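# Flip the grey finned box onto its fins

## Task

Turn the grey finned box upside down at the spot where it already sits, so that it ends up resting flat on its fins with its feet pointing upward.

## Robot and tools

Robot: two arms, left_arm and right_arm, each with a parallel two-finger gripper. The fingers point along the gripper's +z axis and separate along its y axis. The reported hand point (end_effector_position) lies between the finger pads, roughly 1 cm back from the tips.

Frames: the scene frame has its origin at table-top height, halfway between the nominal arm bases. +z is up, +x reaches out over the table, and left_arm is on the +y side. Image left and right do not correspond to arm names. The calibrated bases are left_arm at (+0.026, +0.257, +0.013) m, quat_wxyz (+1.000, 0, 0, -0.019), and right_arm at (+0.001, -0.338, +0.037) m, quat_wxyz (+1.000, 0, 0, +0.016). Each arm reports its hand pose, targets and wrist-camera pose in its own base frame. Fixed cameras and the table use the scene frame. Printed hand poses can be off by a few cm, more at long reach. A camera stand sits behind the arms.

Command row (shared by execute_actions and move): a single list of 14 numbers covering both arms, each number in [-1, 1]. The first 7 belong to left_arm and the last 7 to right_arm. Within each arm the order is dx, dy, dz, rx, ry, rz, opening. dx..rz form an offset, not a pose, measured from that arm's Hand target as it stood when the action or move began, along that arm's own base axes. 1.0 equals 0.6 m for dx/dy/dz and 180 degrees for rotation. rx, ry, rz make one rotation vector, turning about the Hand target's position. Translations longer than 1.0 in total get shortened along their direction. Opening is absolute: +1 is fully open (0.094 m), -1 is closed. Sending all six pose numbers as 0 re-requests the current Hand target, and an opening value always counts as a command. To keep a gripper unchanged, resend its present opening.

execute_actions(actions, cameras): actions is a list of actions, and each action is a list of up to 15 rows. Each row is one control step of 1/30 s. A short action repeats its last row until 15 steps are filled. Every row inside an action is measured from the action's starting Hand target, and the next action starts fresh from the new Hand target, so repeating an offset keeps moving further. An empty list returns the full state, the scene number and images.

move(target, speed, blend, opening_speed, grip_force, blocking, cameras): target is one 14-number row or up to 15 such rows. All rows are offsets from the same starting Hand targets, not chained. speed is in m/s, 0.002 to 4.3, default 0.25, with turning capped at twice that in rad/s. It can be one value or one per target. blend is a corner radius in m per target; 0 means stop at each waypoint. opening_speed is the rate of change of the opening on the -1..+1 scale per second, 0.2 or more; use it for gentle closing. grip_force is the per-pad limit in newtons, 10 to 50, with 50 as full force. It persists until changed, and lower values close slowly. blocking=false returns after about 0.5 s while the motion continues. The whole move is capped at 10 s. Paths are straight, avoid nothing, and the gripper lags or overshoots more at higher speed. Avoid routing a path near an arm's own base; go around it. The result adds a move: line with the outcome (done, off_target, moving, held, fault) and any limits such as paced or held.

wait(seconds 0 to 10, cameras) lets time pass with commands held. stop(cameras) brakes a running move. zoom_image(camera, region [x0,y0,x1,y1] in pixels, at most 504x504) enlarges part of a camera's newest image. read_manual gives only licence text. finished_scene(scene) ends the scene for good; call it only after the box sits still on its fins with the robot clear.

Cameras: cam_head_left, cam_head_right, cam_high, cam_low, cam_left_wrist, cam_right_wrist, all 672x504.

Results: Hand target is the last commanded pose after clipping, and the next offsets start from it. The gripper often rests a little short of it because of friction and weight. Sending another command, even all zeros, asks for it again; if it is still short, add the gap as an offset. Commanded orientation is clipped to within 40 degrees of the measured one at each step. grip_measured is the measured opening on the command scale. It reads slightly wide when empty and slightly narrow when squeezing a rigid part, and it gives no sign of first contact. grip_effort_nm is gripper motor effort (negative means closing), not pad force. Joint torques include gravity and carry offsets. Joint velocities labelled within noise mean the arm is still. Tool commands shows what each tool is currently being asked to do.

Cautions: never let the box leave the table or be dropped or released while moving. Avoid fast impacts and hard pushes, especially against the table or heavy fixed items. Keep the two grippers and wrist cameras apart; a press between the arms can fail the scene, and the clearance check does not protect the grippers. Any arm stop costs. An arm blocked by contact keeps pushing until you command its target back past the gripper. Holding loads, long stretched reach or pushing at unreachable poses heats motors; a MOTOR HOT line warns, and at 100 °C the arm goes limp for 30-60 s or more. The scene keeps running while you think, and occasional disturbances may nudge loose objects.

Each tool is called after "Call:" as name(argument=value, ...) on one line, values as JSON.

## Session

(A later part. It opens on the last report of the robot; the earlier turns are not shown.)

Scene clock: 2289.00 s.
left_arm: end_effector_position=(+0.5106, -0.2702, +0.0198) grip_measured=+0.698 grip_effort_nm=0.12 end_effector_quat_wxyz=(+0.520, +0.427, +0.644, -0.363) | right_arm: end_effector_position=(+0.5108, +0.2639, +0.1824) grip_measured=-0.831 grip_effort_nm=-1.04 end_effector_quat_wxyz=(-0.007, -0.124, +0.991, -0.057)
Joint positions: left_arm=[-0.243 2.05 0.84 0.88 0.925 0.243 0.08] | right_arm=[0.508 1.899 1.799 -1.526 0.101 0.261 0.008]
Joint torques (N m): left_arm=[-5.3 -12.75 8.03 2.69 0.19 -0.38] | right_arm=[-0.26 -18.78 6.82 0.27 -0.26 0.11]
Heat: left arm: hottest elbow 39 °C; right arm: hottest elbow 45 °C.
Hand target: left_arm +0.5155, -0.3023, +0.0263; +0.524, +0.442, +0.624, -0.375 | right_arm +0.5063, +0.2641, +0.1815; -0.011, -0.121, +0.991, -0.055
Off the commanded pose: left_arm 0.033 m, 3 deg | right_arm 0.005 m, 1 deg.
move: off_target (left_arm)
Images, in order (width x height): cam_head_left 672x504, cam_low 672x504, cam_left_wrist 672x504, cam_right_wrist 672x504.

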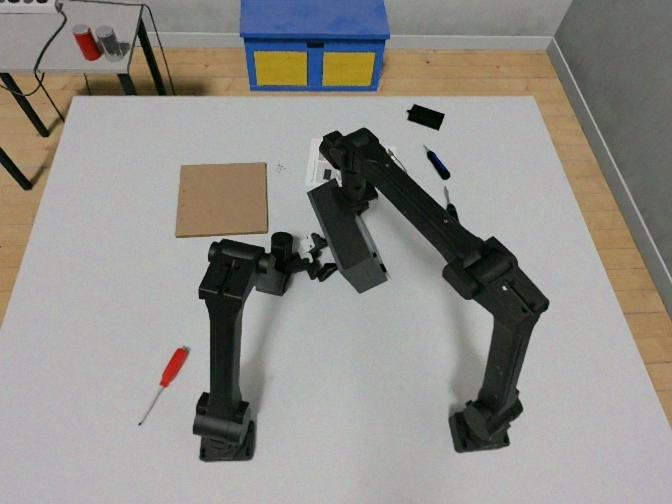

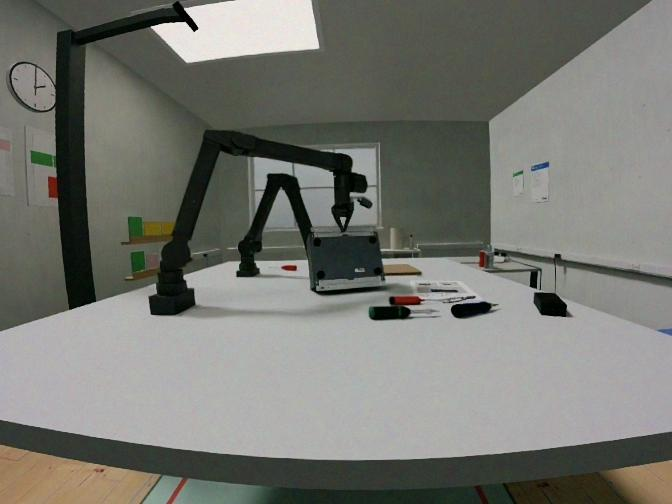

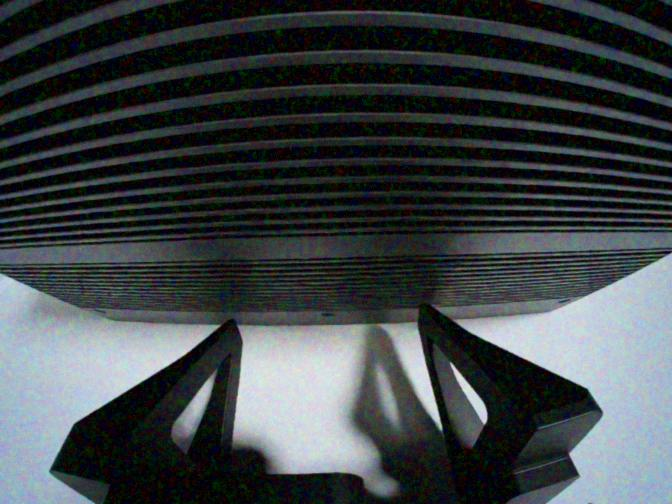

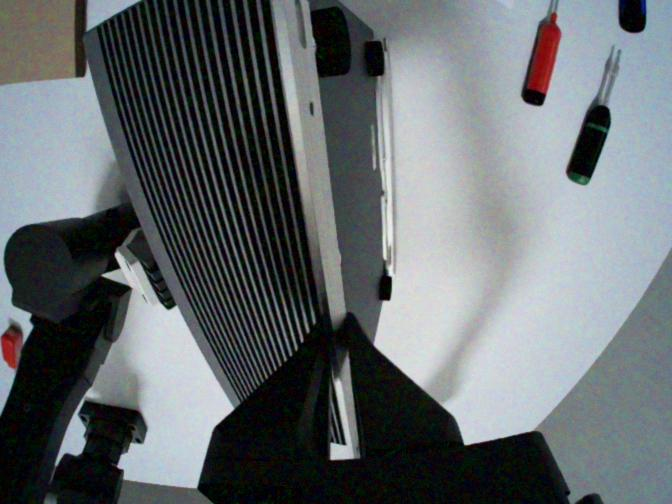

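Call:
move(target=[[-0.0575,-0.132,0,0,0,0,0.7, -0.0657,-0.1325,0,0,0,0,-0.95]], speed=[0.04], cameras=["cam_left_wrist","cam_right_wrist","cam_head_left","cam_low"])

Scene clock: 2300.53 s.
left_arm: end_effector_position=(+0.4809, -0.3536, +0.0212) grip_measured=+0.698 grip_effort_nm=0.12 end_effector_quat_wxyz=(+0.518, +0.434, +0.642, -0.362) | right_arm: end_effector_position=(+0.4747, +0.1894, +0.1820) grip_measured=-0.835 grip_effort_nm=-1.04 end_effector_quat_wxyz=(-0.002, -0.125, +0.991, -0.055)
Joint positions: left_arm=[-0.433 2.053 0.84 0.934 0.751 0.178 0.08] | right_arm=[0.416 1.714 1.539 -1.43 0.104 0.167 0.008]
Joint torques (N m): left_arm=[-4.48 -12.63 7.54 3.23 0.11 -0.4] | right_arm=[-1.14 -16.09 6.37 0.17 -0.17 0]
Heat: left arm: hottest elbow 40 °C; right arm: hottest elbow 45 °C.
Hand target: left_arm +0.4809, -0.3816, +0.0263; +0.524, +0.442, +0.624, -0.375 | right_arm +0.4668, +0.1845, +0.1816; -0.011, -0.121, +0.991, -0.054
Off the commanded pose: left_arm 0.028 m, 3 deg | right_arm 0.009 m, 1 deg.
move: off_target (left_arm)
Images, in order (width x height): cam_head_left 672x504, cam_low 672x504, cam_left_wrist 672x504, cam_right_wrist 672x504.

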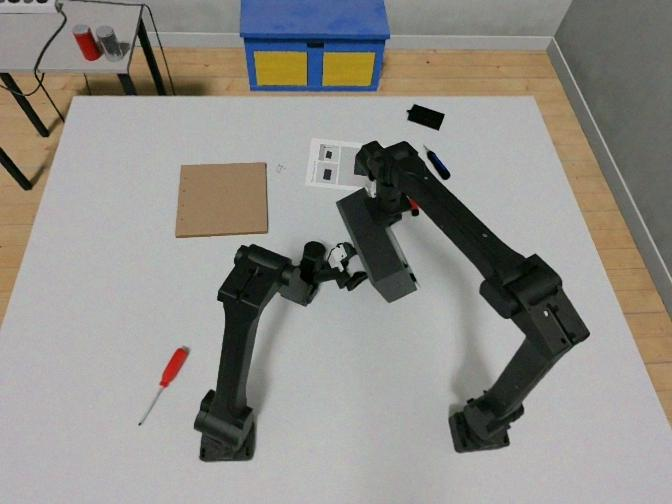

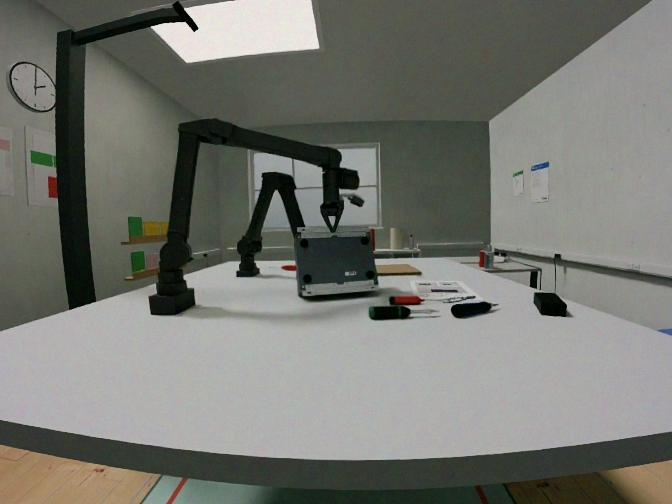

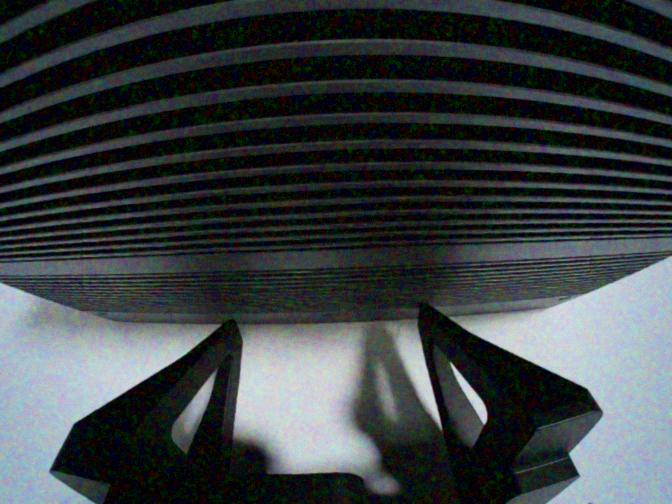

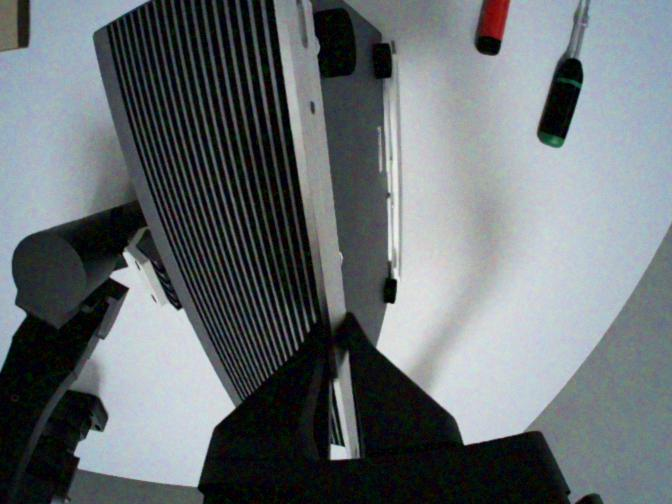

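Call:
move(target=[[-0.035,0.1,0.0,0,0,0,0.7, 0,0,0,0,0,0,-0.95],[-0.06,0.17,0.08,0,0,0,0.7, 0,0,0,0,0,0,-0.95],[-0.06,0.17,0.08,0,0,0,0.7, 0,0,0,0,0,0,-0.55]], speed=[0.08,0.15,0.1], blend=[0.01,0,0], cameras=["cam_left_wrist","cam_right_wrist","cam_low"])

Call:
zoom_image(camera="cam_low", region=[280, 200, 420, 300])

Scene clock: 2378.50 s.
left_arm: end_effector_position=(+0.4447, -0.2830, +0.0708) grip_measured=+0.698 grip_effort_nm=0.12 end_effector_quat_wxyz=(+0.521, +0.440, +0.626, -0.379) | right_arm: end_effector_position=(+0.4678, +0.1864, +0.1779) grip_measured=-0.552 grip_effort_nm=0.07 end_effector_quat_wxyz=(-0.010, -0.125, +0.990, -0.057)
Joint positions: left_arm=[-0.3 1.853 0.668 0.9 0.922 0.213 0.08] | right_arm=[0.415 1.708 1.519 -1.434 0.102 0.167 0.021]
Joint torques (N m): left_arm=[-0.15 -12.57 4.26 1.66 0.36 -0.07] | right_arm=[-1.32 -14.62 7.83 0.28 -0.17 0.01]
Heat: left arm: hottest elbow 40 °C; right arm: hottest elbow 41 °C.
Hand target: left_arm +0.4449, -0.2794, +0.0742; +0.524, +0.442, +0.624, -0.375 | right_arm +0.4668, +0.1845, +0.1816; -0.011, -0.121, +0.991, -0.055
Off the commanded pose: left_arm 0.005 m, 1 deg | right_arm 0.004 m, 1 deg.
move: done
Images, in order (width x height): cam_low 672x504, cam_left_wrist 672x504, cam_right_wrist 672x504.

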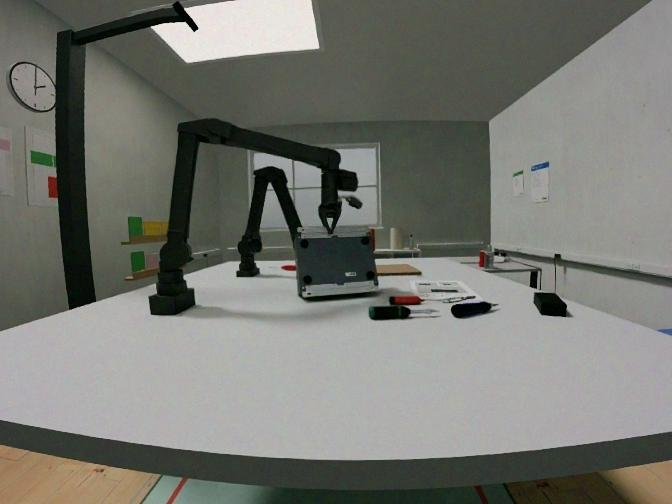

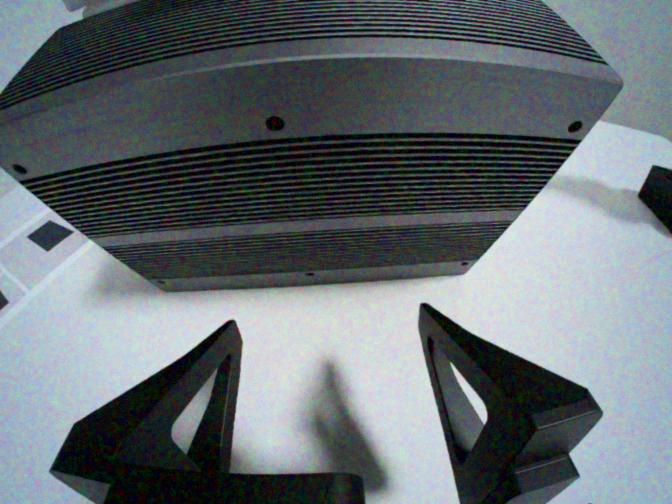

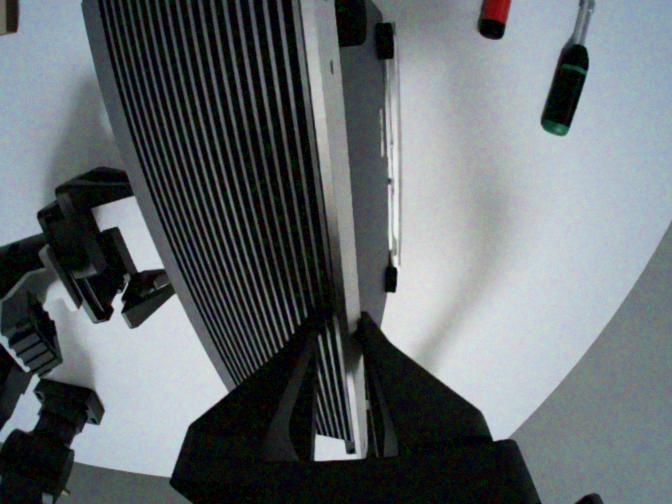

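Scaled by 3.600.

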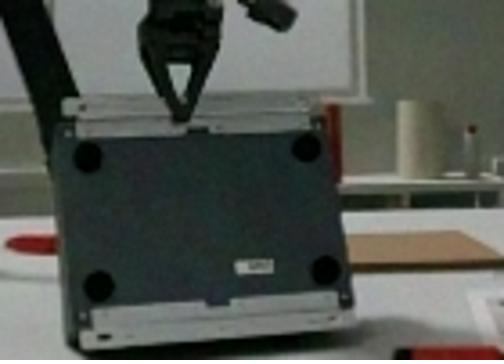

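Call:
move(target=[[-0.042,0.132,0.243,0.05,0.14,0.11,0.7, 0,0.01,0.2,0,0,0,-0.55],[0.0085,-0.084,0.427,0.1606,0.4516,0.366,-0.5, -0.12,-0.4,0.2,0,0,0,-0.55],[0.0335,-0.2177,0.397,0.1606,0.4516,0.366,-0.5, -0.12,-0.4,0.2,0,0,0,-0.55]], speed=[0.12,0.25,0.1], blend=[0.01,0.02,0], cameras=["cam_left_wrist","cam_right_wrist","cam_head_left","cam_high"])

Scene clock: 2416.53 s.
left_arm: end_effector_position=(+0.4583, -0.4008, +0.3135) grip_measured=-0.497 grip_effort_nm=-0.11 end_effector_quat_wxyz=(+0.015, -0.160, +0.982, -0.095) | right_arm: end_effector_position=(+0.3947, -0.0508, +0.2961) grip_measured=-0.551 grip_effort_nm=0.07 end_effector_quat_wxyz=(-0.022, -0.123, +0.991, -0.052)
Joint positions: left_arm=[-0.688 1.862 2.083 -1.628 0.103 -1.02 0.024] | right_arm=[-0.078 1.394 1.467 -1.666 0.111 -0.324 0.021]
Joint torques (N m): left_arm=[-1.2 -14.62 12.19 0.54 -0.06 -0.31] | right_arm=[-1.73 -10.99 7.94 1.11 0.07 -0.11]
Heat: left arm: hottest elbow 40 °C; right arm: hottest elbow 42 °C.
Hand target: left_arm +0.4648, -0.4102, +0.3126; +0.016, -0.164, +0.982, -0.095 | right_arm +0.3949, -0.0555, +0.3015; -0.011, -0.121, +0.991, -0.055
Off the commanded pose: left_arm 0.012 m, 0 deg | right_arm 0.007 m, 1 deg.
move: off_target (left_arm); blend cut to 0 m at target 2; target 2's new opening was sent with left_arm's hand 0.013 m and 0 deg from that target
Images, in order (width x height): cam_head_left 672x504, cam_high 672x504, cam_left_wrist 672x504, cam_right_wrist 672x504.

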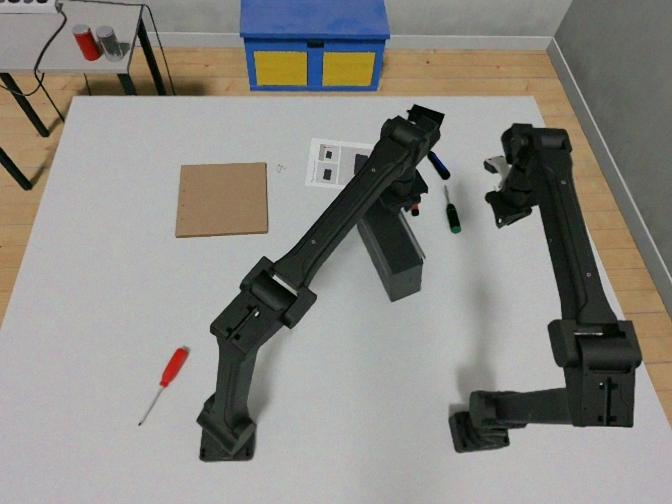

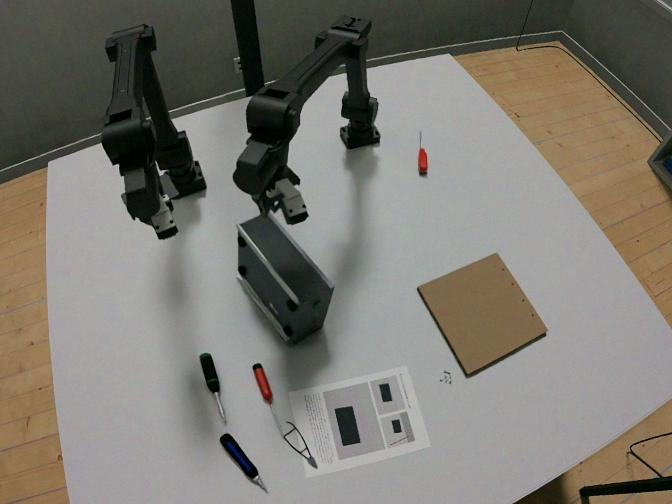

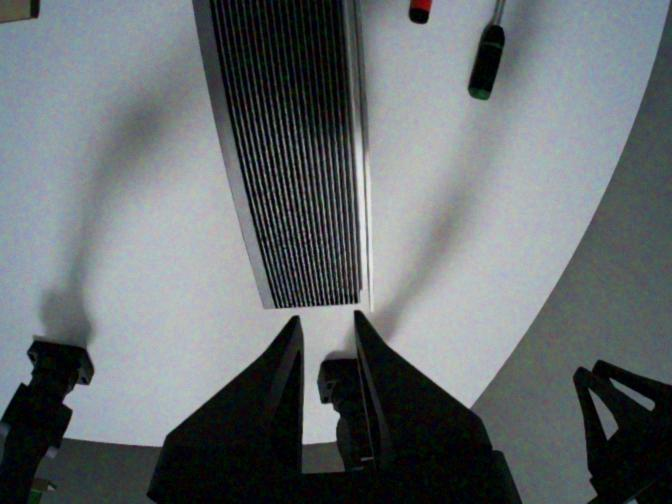

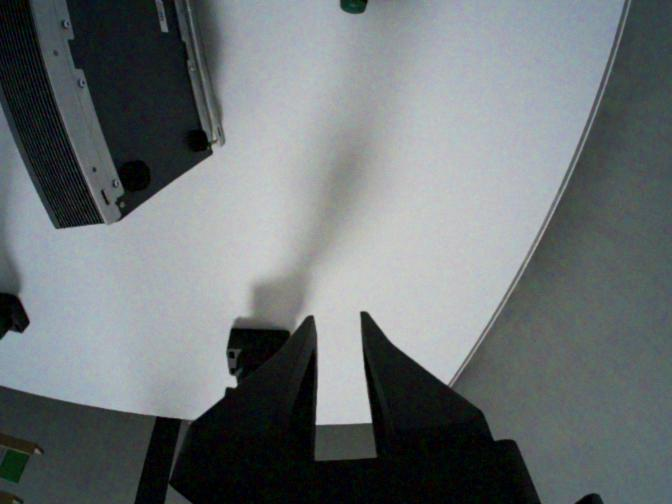

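Call:
move(target=[[0.0253,-0.0712,-0.06,0,0,0.002,-0.3, 0,0,0,0,0,0,-0.55],[0.0253,-0.0712,-0.129,0,0,0.002,-0.3, 0,0,0,0,0,0,-0.55]], speed=[0.12,0.06], blend=[0.02,0], cameras=["cam_left_wrist","cam_low"])

Call:
zoom_image(camera="cam_left_wrist", region=[240, 180, 440, 380])

Call:
zoom_image(camera="cam_low", region=[280, 180, 420, 300])

Scene clock: 2458.20 s.
left_arm: end_effector_position=(+0.4791, -0.4473, +0.2474) grip_measured=-0.303 grip_effort_nm=0.16 end_effector_quat_wxyz=(+0.018, -0.163, +0.981, -0.099) | right_arm: end_effector_position=(+0.3947, -0.0508, +0.2961) grip_measured=-0.551 grip_effort_nm=0.07 end_effector_quat_wxyz=(-0.022, -0.123, +0.991, -0.052)
Joint positions: left_arm=[-0.725 1.969 2.068 -1.491 0.095 -1.063 0.033] | right_arm=[-0.078 1.394 1.467 -1.666 0.111 -0.324 0.021]
Joint torques (N m): left_arm=[-1.2 -17.49 8.55 1.46 -0.07 -0.32] | right_arm=[-1.85 -10.81 7.76 0.76 0.02 -0.12]
Heat: left arm: hottest elbow 47 °C; right arm: hottest elbow 41 °C.
Hand target: left_arm +0.4801, -0.4528, +0.2350; +0.016, -0.167, +0.981, -0.095 | right_arm +0.3949, -0.0555, +0.3015; -0.011, -0.121, +0.991, -0.055
Off the commanded pose: left_arm 0.013 m, 1 deg | right_arm 0.007 m, 1 deg.
move: off_target (left_arm)
Images, in order (width x height): cam_low 672x504, cam_left_wrist 672x504.

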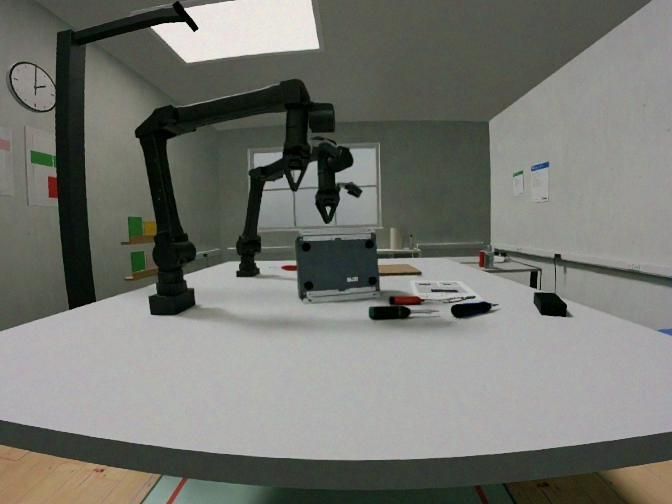

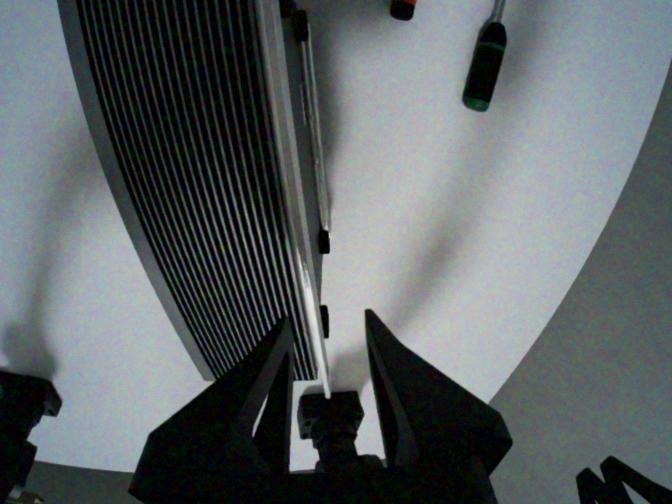

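Scaled by 2.520 from the camera's 672x504 image, which has a finer 960x720 frame.

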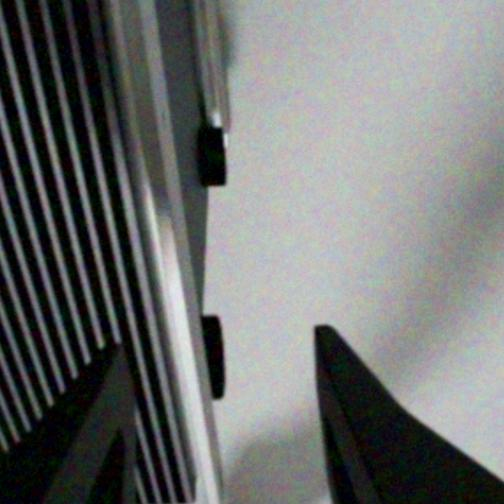

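Scaled by 3.600.

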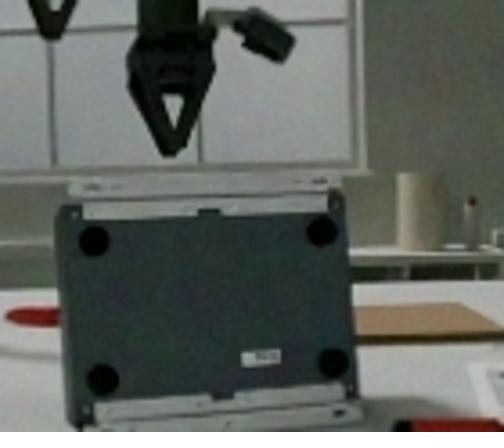

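Call:
move(target=[[-0.006,0.0173,0,0,0,0,-0.3, 0,0,0,0,0,0,-0.55],[-0.002,0.0037,-0.072,0,0,0,-0.3, 0,0,0,0,0,0,-0.55]], speed=[0.05,0.05], cameras=["cam_left_wrist","cam_low"])

Call:
zoom_image(camera="cam_left_wrist", region=[240, 180, 440, 380])

Call:
zoom_image(camera="cam_low", region=[280, 180, 420, 300])

Scene clock: 2473.07 s.
left_arm: end_effector_position=(+0.4795, -0.4476, +0.2064) grip_measured=-0.303 grip_effort_nm=0.15 end_effector_quat_wxyz=(+0.019, -0.163, +0.981, -0.099) | right_arm: end_effector_position=(+0.3947, -0.0508, +0.2961) grip_measured=-0.551 grip_effort_nm=0.07 end_effector_quat_wxyz=(-0.022, -0.123, +0.991, -0.052)
Joint positions: left_arm=[-0.725 1.965 1.953 -1.381 0.095 -1.063 0.033] | right_arm=[-0.078 1.394 1.467 -1.666 0.111 -0.324 0.021]
Joint torques (N m): left_arm=[-1.2 -17.79 7.41 1.57 -0.05 -0.3] | right_arm=[-1.67 -10.7 7.82 0.91 0.04 -0.14]
Heat: left arm: hottest elbow 45 °C; right arm: hottest elbow 41 °C.
Hand target: left_arm +0.4789, -0.4506, +0.1918; +0.016, -0.167, +0.981, -0.095 | right_arm +0.3949, -0.0555, +0.3015; -0.011, -0.121, +0.991, -0.055
Off the commanded pose: left_arm 0.015 m, 1 deg | right_arm 0.007 m, 1 deg.
move: off_target (left_arm)
Images, in order (width x height): cam_low 672x504, cam_left_wrist 672x504.

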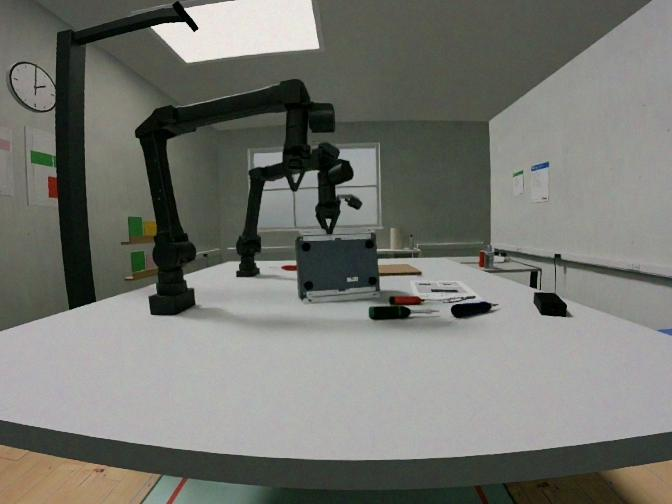

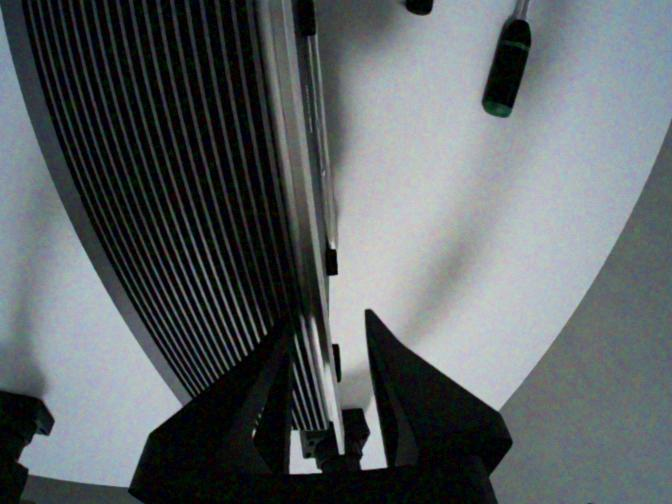

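Scaled by 2.520 from the camera's 672x504 image, which has a finer 960x720 frame.

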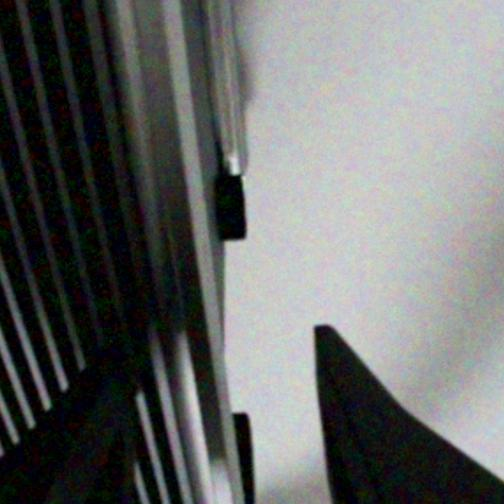

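Scaled by 3.600.

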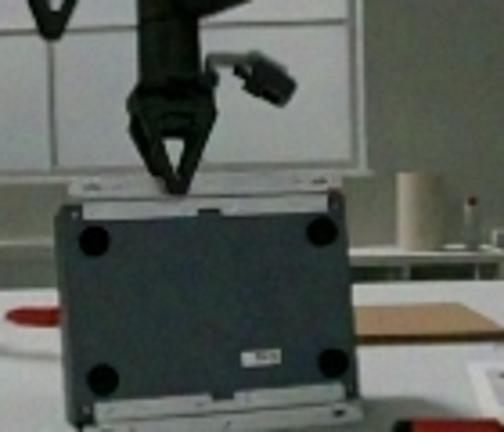

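Call:
move(target=[[0,0,0,0,0,0,-0.97, 0,0,0,0,0,0,-0.55],[-0.0354,0.1006,0.0155,-0.087,-0.0306,0,-0.97, 0,0,0,0,0,0,-0.55],[-0.0675,0.1917,0.0027,-0.1656,-0.0583,0,-0.97, 0,0,0,0,0,0,-0.55]], speed=[0.05,0.06,0.06], blend=[0,0.005,0], cameras=["cam_left_wrist","cam_low","cam_high"])

Call:
zoom_image(camera="cam_low", region=[280, 180, 420, 300])

Scene clock: 2497.87 s.
left_arm: end_effector_position=(+0.4400, -0.3256, +0.2041) grip_measured=-0.831 grip_effort_nm=-1.01 end_effector_quat_wxyz=(+0.068, -0.160, +0.919, -0.354) | right_arm: end_effector_position=(+0.3947, -0.0508, +0.2961) grip_measured=-0.551 grip_effort_nm=0.07 end_effector_quat_wxyz=(-0.022, -0.123, +0.991, -0.052)
Joint positions: left_arm=[-0.496 1.464 1.144 -0.65 0.455 -0.985 0.008] | right_arm=[-0.078 1.394 1.467 -1.666 0.111 -0.324 0.021]
Joint torques (N m): left_arm=[-2.14 -9.7 8.28 2.99 0.65 -0.23] | right_arm=[-1.38 -10.75 7.91 0.87 0.03 -0.17]
Heat: left arm: hottest elbow 44 °C; right arm: hottest elbow 41 °C.
Hand target: left_arm +0.4384, -0.3356, +0.1934; +0.061, -0.156, +0.918, -0.358 | right_arm +0.3949, -0.0555, +0.3015; -0.011, -0.121, +0.991, -0.055
Off the commanded pose: left_arm 0.015 m, 1 deg | right_arm 0.007 m, 1 deg.
move: off_target (left_arm)
Images, in order (width x height): cam_high 672x504, cam_low 672x504, cam_left_wrist 672x504.

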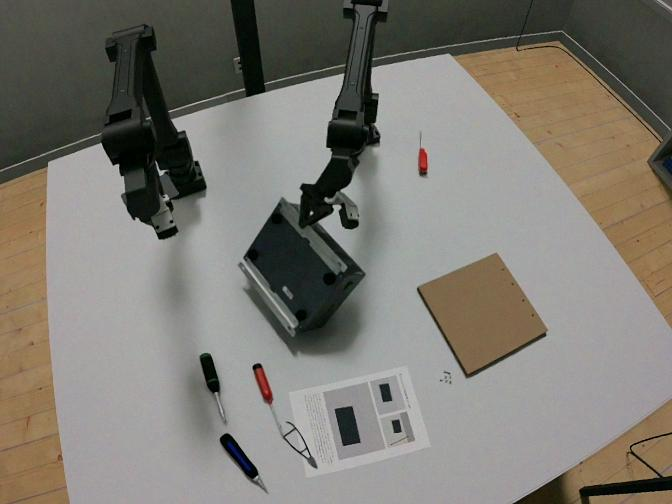

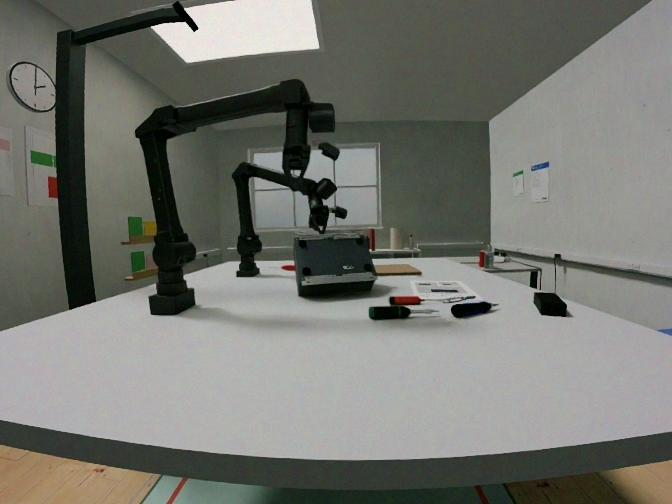

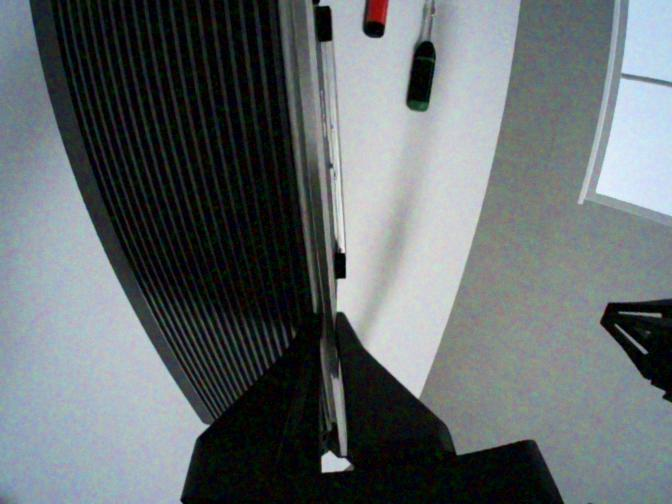

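Scaled by 3.600.

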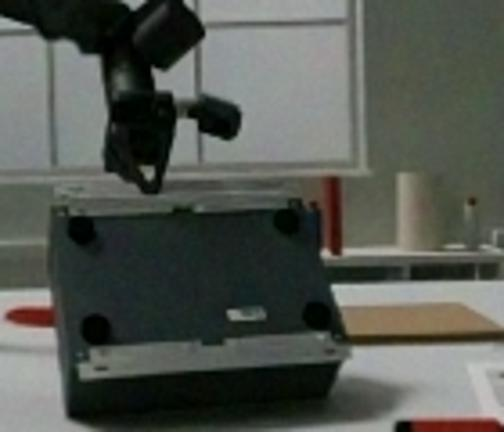

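Call:
move(target=[[-0.0298,0.085,-0.0377,-0.0786,-0.0277,0,-0.97, 0,0,0,0,0,0,-0.55],[-0.0558,0.1588,-0.0968,-0.1572,-0.0553,0,-0.97, 0,0,0,0,0,0,-0.55]], speed=[0.06,0.06], blend=[0.005,0], cameras=["cam_left_wrist","cam_low","cam_high"])

Call:
zoom_image(camera="cam_low", region=[280, 180, 420, 300])

Scene clock: 2511.93 s.
left_arm: end_effector_position=(+0.3987, -0.2390, +0.1129) grip_measured=-0.862 grip_effort_nm=-1.01 end_effector_quat_wxyz=(+0.094, -0.142, +0.810, -0.562) | right_arm: end_effector_position=(+0.3947, -0.0508, +0.2961) grip_measured=-0.551 grip_effort_nm=0.07 end_effector_quat_wxyz=(-0.022, -0.123, +0.991, -0.052)
Joint positions: left_arm=[-0.241 1.479 0.585 0.295 0.9 -1.087 0.006] | right_arm=[-0.078 1.394 1.467 -1.666 0.111 -0.324 0.021]
Joint torques (N m): left_arm=[-0.21 -10.29 7.58 3.32 1.69 -0.55] | right_arm=[-1.55 -10.81 7.97 0.96 0.08 -0.11]
Heat: left arm: hottest elbow 44 °C; right arm: hottest elbow 41 °C.
Hand target: left_arm +0.4049, -0.2404, +0.1356; +0.100, -0.135, +0.794, -0.584 | right_arm +0.3949, -0.0555, +0.3015; -0.011, -0.121, +0.991, -0.055
Off the commanded pose: left_arm 0.023 m, 3 deg | right_arm 0.007 m, 1 deg.
move: off_target (left_arm)
Images, in order (width x height): cam_high 672x504, cam_low 672x504, cam_left_wrist 672x504.

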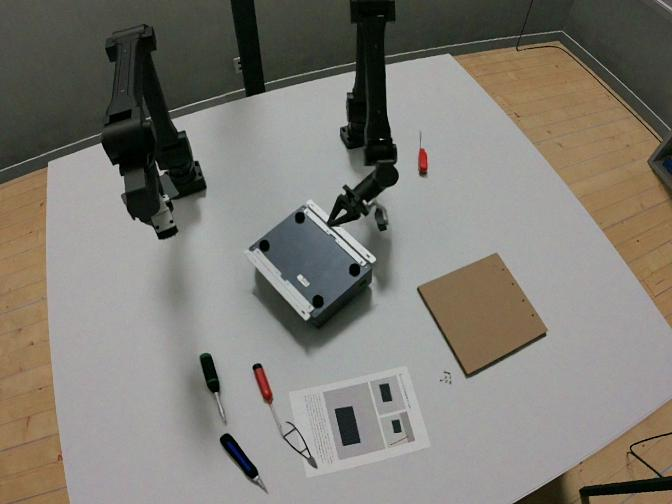

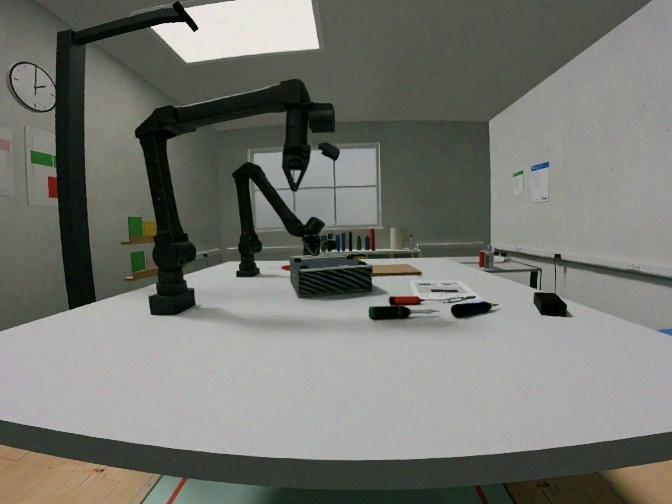

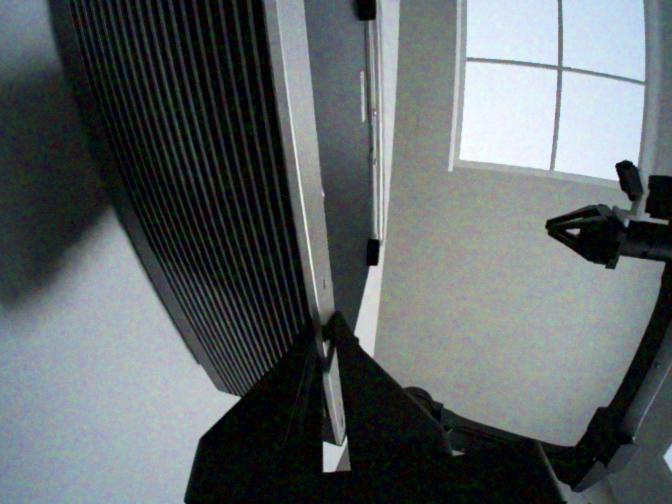

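Scaled by 3.600.

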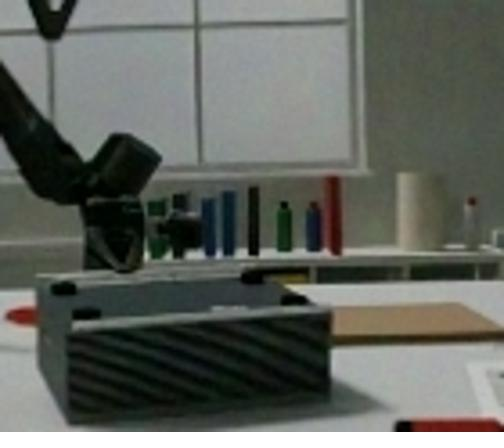

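Call:
move(target=[[-0.004,0.012,-0.06,-0.08,-0.028,0,-0.97, 0,0,0,0,0,0,-0.55],[-0.004,0.012,-0.085,-0.105,-0.037,0,-0.97, 0,0,0,0,0,0,-0.55]], speed=[0.03,0.03], blend=[0.005,0], cameras=["cam_left_wrist","cam_low","cam_head_left"])

Call:
zoom_image(camera="cam_low", region=[280, 220, 400, 310])

Scene clock: 2527.37 s.
left_arm: end_effector_position=(+0.3903, -0.2287, +0.0869) grip_measured=-0.860 grip_effort_nm=-1.01 end_effector_quat_wxyz=(+0.124, -0.112, +0.687, -0.707) | right_arm: end_effector_position=(+0.3947, -0.0508, +0.2961) grip_measured=-0.551 grip_effort_nm=0.07 end_effector_quat_wxyz=(-0.022, -0.123, +0.991, -0.052)
Joint positions: left_arm=[-0.19 1.952 0.485 1.53 1.045 -1.614 0.007] | right_arm=[-0.078 1.394 1.467 -1.666 0.111 -0.324 0.021]
Joint torques (N m): left_arm=[-1.2 -7.47 5.24 2.77 -0.32 -0.4] | right_arm=[-1.14 -10.29 7.9 0.83 0.01 -0.14]
Heat: left arm: hottest elbow 43 °C; right arm: hottest elbow 41 °C.
Hand target: left_arm +0.4024, -0.2332, +0.0843; +0.122, -0.116, +0.681, -0.713 | right_arm +0.3949, -0.0555, +0.3015; -0.011, -0.121, +0.991, -0.055
Off the commanded pose: left_arm 0.013 m, 1 deg | right_arm 0.007 m, 1 deg.
move: off_target (left_arm)
Images, in order (width x height): cam_head_left 672x504, cam_low 672x504, cam_left_wrist 672x504.

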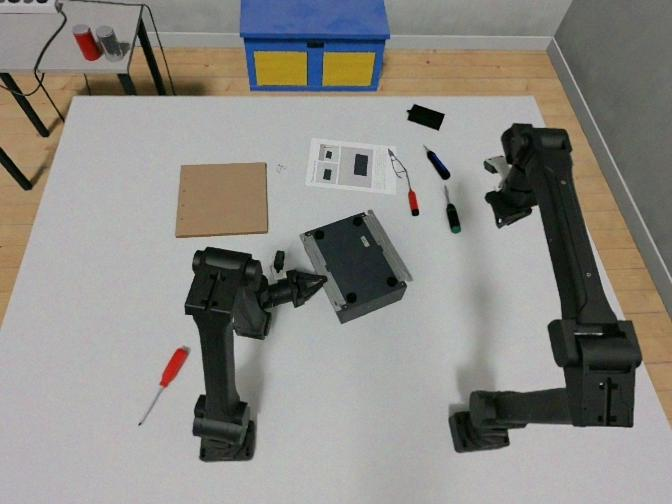

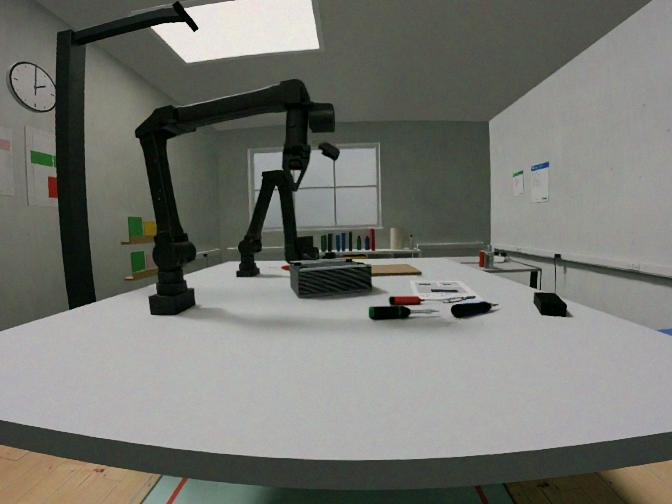

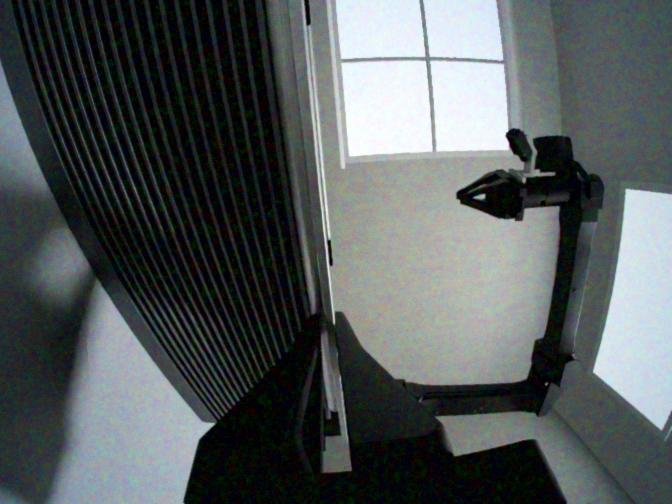

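Scaled by 4.200.

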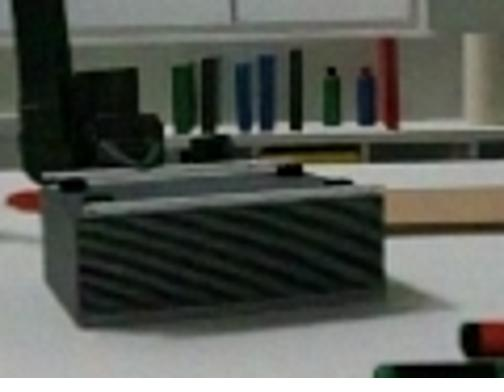

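Call:
move(target=[-0.033,0.15,0,0,0,0,-0.97, 0,0,0,0,0,0,-0.55], speed=0.05, cameras=["cam_head_left","cam_low"])

Call:
zoom_image(camera="cam_head_left", region=[250, 190, 430, 390])

Scene clock: 2543.17 s.
left_arm: end_effector_position=(+0.3799, -0.1646, +0.0871) grip_measured=-0.941 grip_effort_nm=-1.01 end_effector_quat_wxyz=(+0.109, -0.088, +0.692, -0.708) | right_arm: end_effector_position=(+0.3947, -0.0508, +0.2961) grip_measured=-0.551 grip_effort_nm=0.07 end_effector_quat_wxyz=(-0.022, -0.123, +0.991, -0.052)
Joint positions: left_arm=[0.009 1.953 0.466 1.581 1.299 -1.636 0.003] | right_arm=[-0.078 1.394 1.467 -1.666 0.111 -0.324 0.021]
Joint torques (N m): left_arm=[3.78 -9.64 0.77 2.02 -0.19 -0.19] | right_arm=[-1.67 -10.7 7.69 0.68 0.05 -0.07]
Heat: left arm: hottest elbow 41 °C; right arm: hottest elbow 41 °C.
Hand target: left_arm +0.3827, -0.1432, +0.0845; +0.122, -0.115, +0.681, -0.713 | right_arm +0.3949, -0.0555, +0.3015; -0.011, -0.121, +0.991, -0.055
Off the commanded pose: left_arm 0.022 m, 4 deg | right_arm 0.007 m, 1 deg.
joint sent to its limit (left arm) — joint 4 (wrist pitch), upper limit. The joint targets still meet the commanded pose.
move: off_target (left_arm)
Images, in order (width x height): cam_head_left 672x504, cam_low 672x504.

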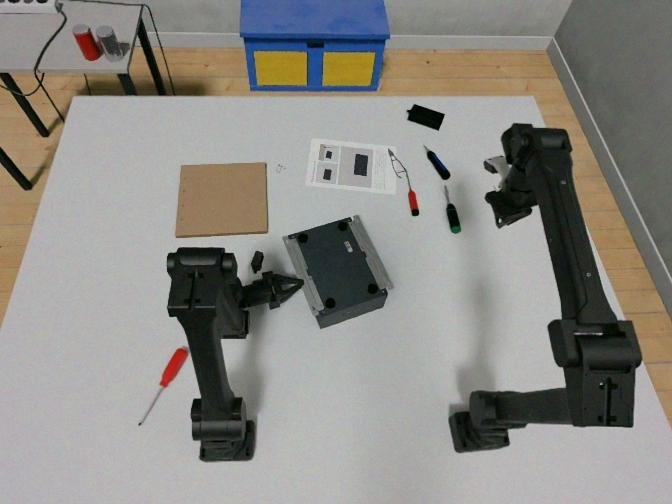

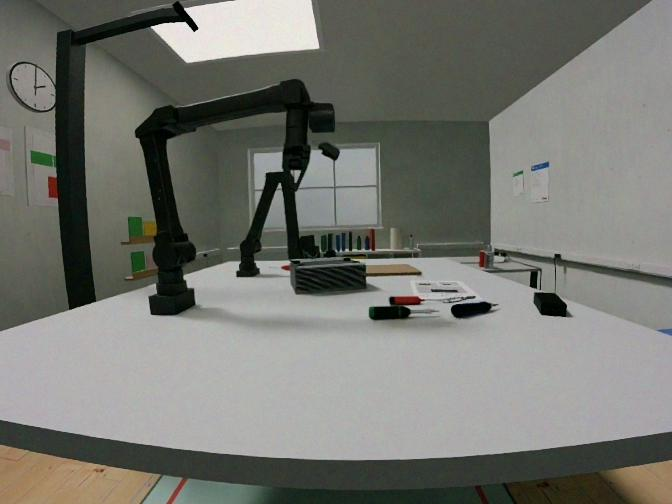

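Scaled by 2.520.

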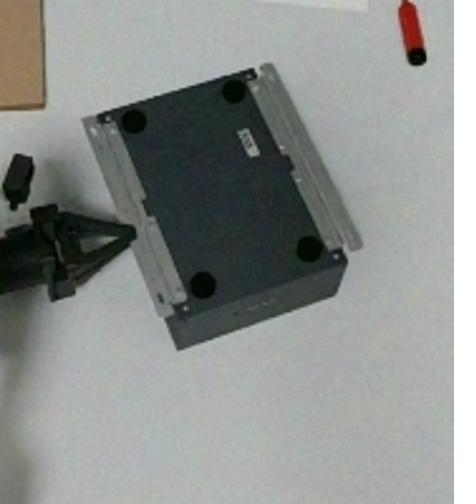

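Call:
move(target=[[-0.004,-0.035,0.003,0,0,0,-0.97, 0,0,0,0,0,0,-0.55],[-0.004,-0.035,0.003,0,0,0,-0.4, 0,0,0,0,0,0,-0.55],[-0.06,0.15,0.01,0,0,0,-0.4, 0,0,0,0,0,0,-0.55],[-0.1,0.2,0.2,0,0,0,-0.4, 0,0,0,0,0,0,-0.55]], speed=[0.05,0.05,0.08,0.2], blend=[0,0,0.02,0], cameras=["cam_head_left","cam_low","cam_high"])

Call:
zoom_image(camera="cam_head_left", region=[250, 190, 430, 390])

Call:
zoom_image(camera="cam_low", region=[270, 230, 390, 310])

Scene clock: 2560.53 s.
left_arm: end_effector_position=(+0.3252, -0.0263, +0.2034) grip_measured=-0.403 grip_effort_nm=0.16 end_effector_quat_wxyz=(+0.176, -0.173, +0.683, -0.687) | right_arm: end_effector_position=(+0.3947, -0.0508, +0.2961) grip_measured=-0.551 grip_effort_nm=0.07 end_effector_quat_wxyz=(-0.022, -0.123, +0.991, -0.052)
Joint positions: left_arm=[0.483 1.419 0.317 1.491 1.553 -1.957 0.028] | right_arm=[-0.078 1.394 1.467 -1.666 0.111 -0.324 0.021]
Joint torques (N m): left_arm=[0.03 -5.48 4.46 1.85 -0.07 -0.22] | right_arm=[-1.38 -10.7 7.86 0.85 0.04 -0.13]
Heat: left arm: hottest elbow 40 °C; right arm: hottest elbow 41 °C.
Hand target: left_arm +0.3226, -0.0232, +0.2044; +0.122, -0.116, +0.681, -0.713 | right_arm +0.3949, -0.0555, +0.3015; -0.011, -0.121, +0.991, -0.055
Off the commanded pose: left_arm 0.004 m, 10 deg | right_arm 0.007 m, 1 deg.
joint sent to its limit (left arm) — joint 5 (wrist yaw), upper limit. The joint targets are off in orientation, not in position.
move: off_target (left_arm)
Images, in order (width x height): cam_head_left 672x504, cam_high 672x504, cam_low 672x504.

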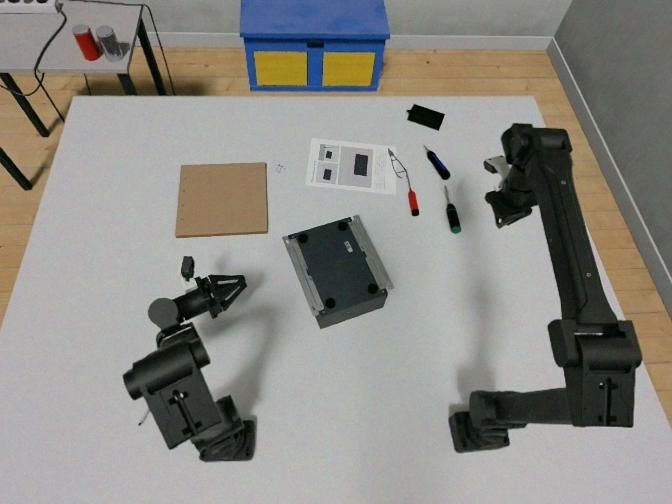

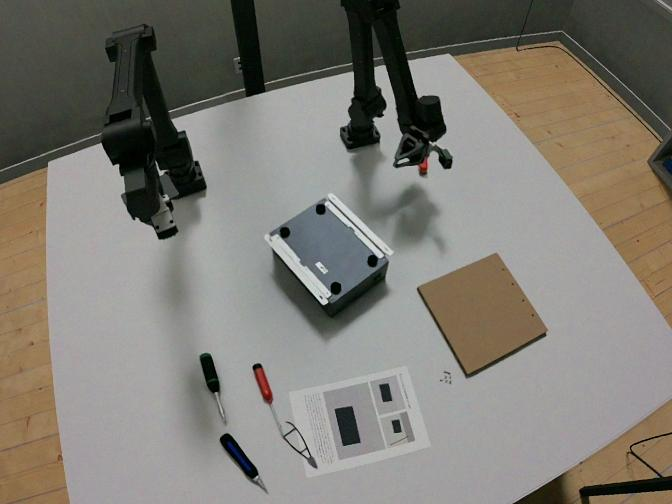

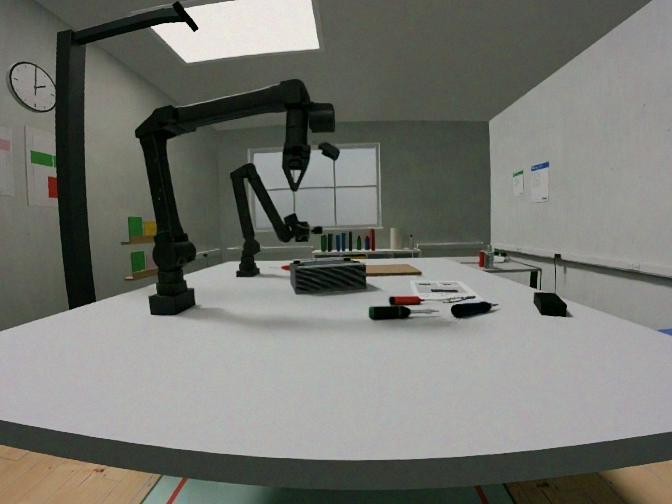

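Scaled by 2.520.

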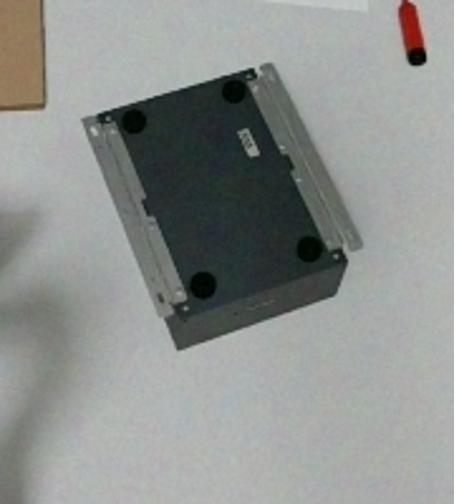

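Scaled by 4.200.

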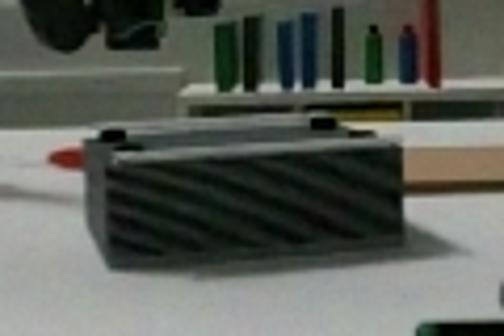

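The box lies flat on its fins with its feet up, near where it started. Neither arm is touching it.

Call:
finished_scene(scene=1)

The scene is finished: the task was done.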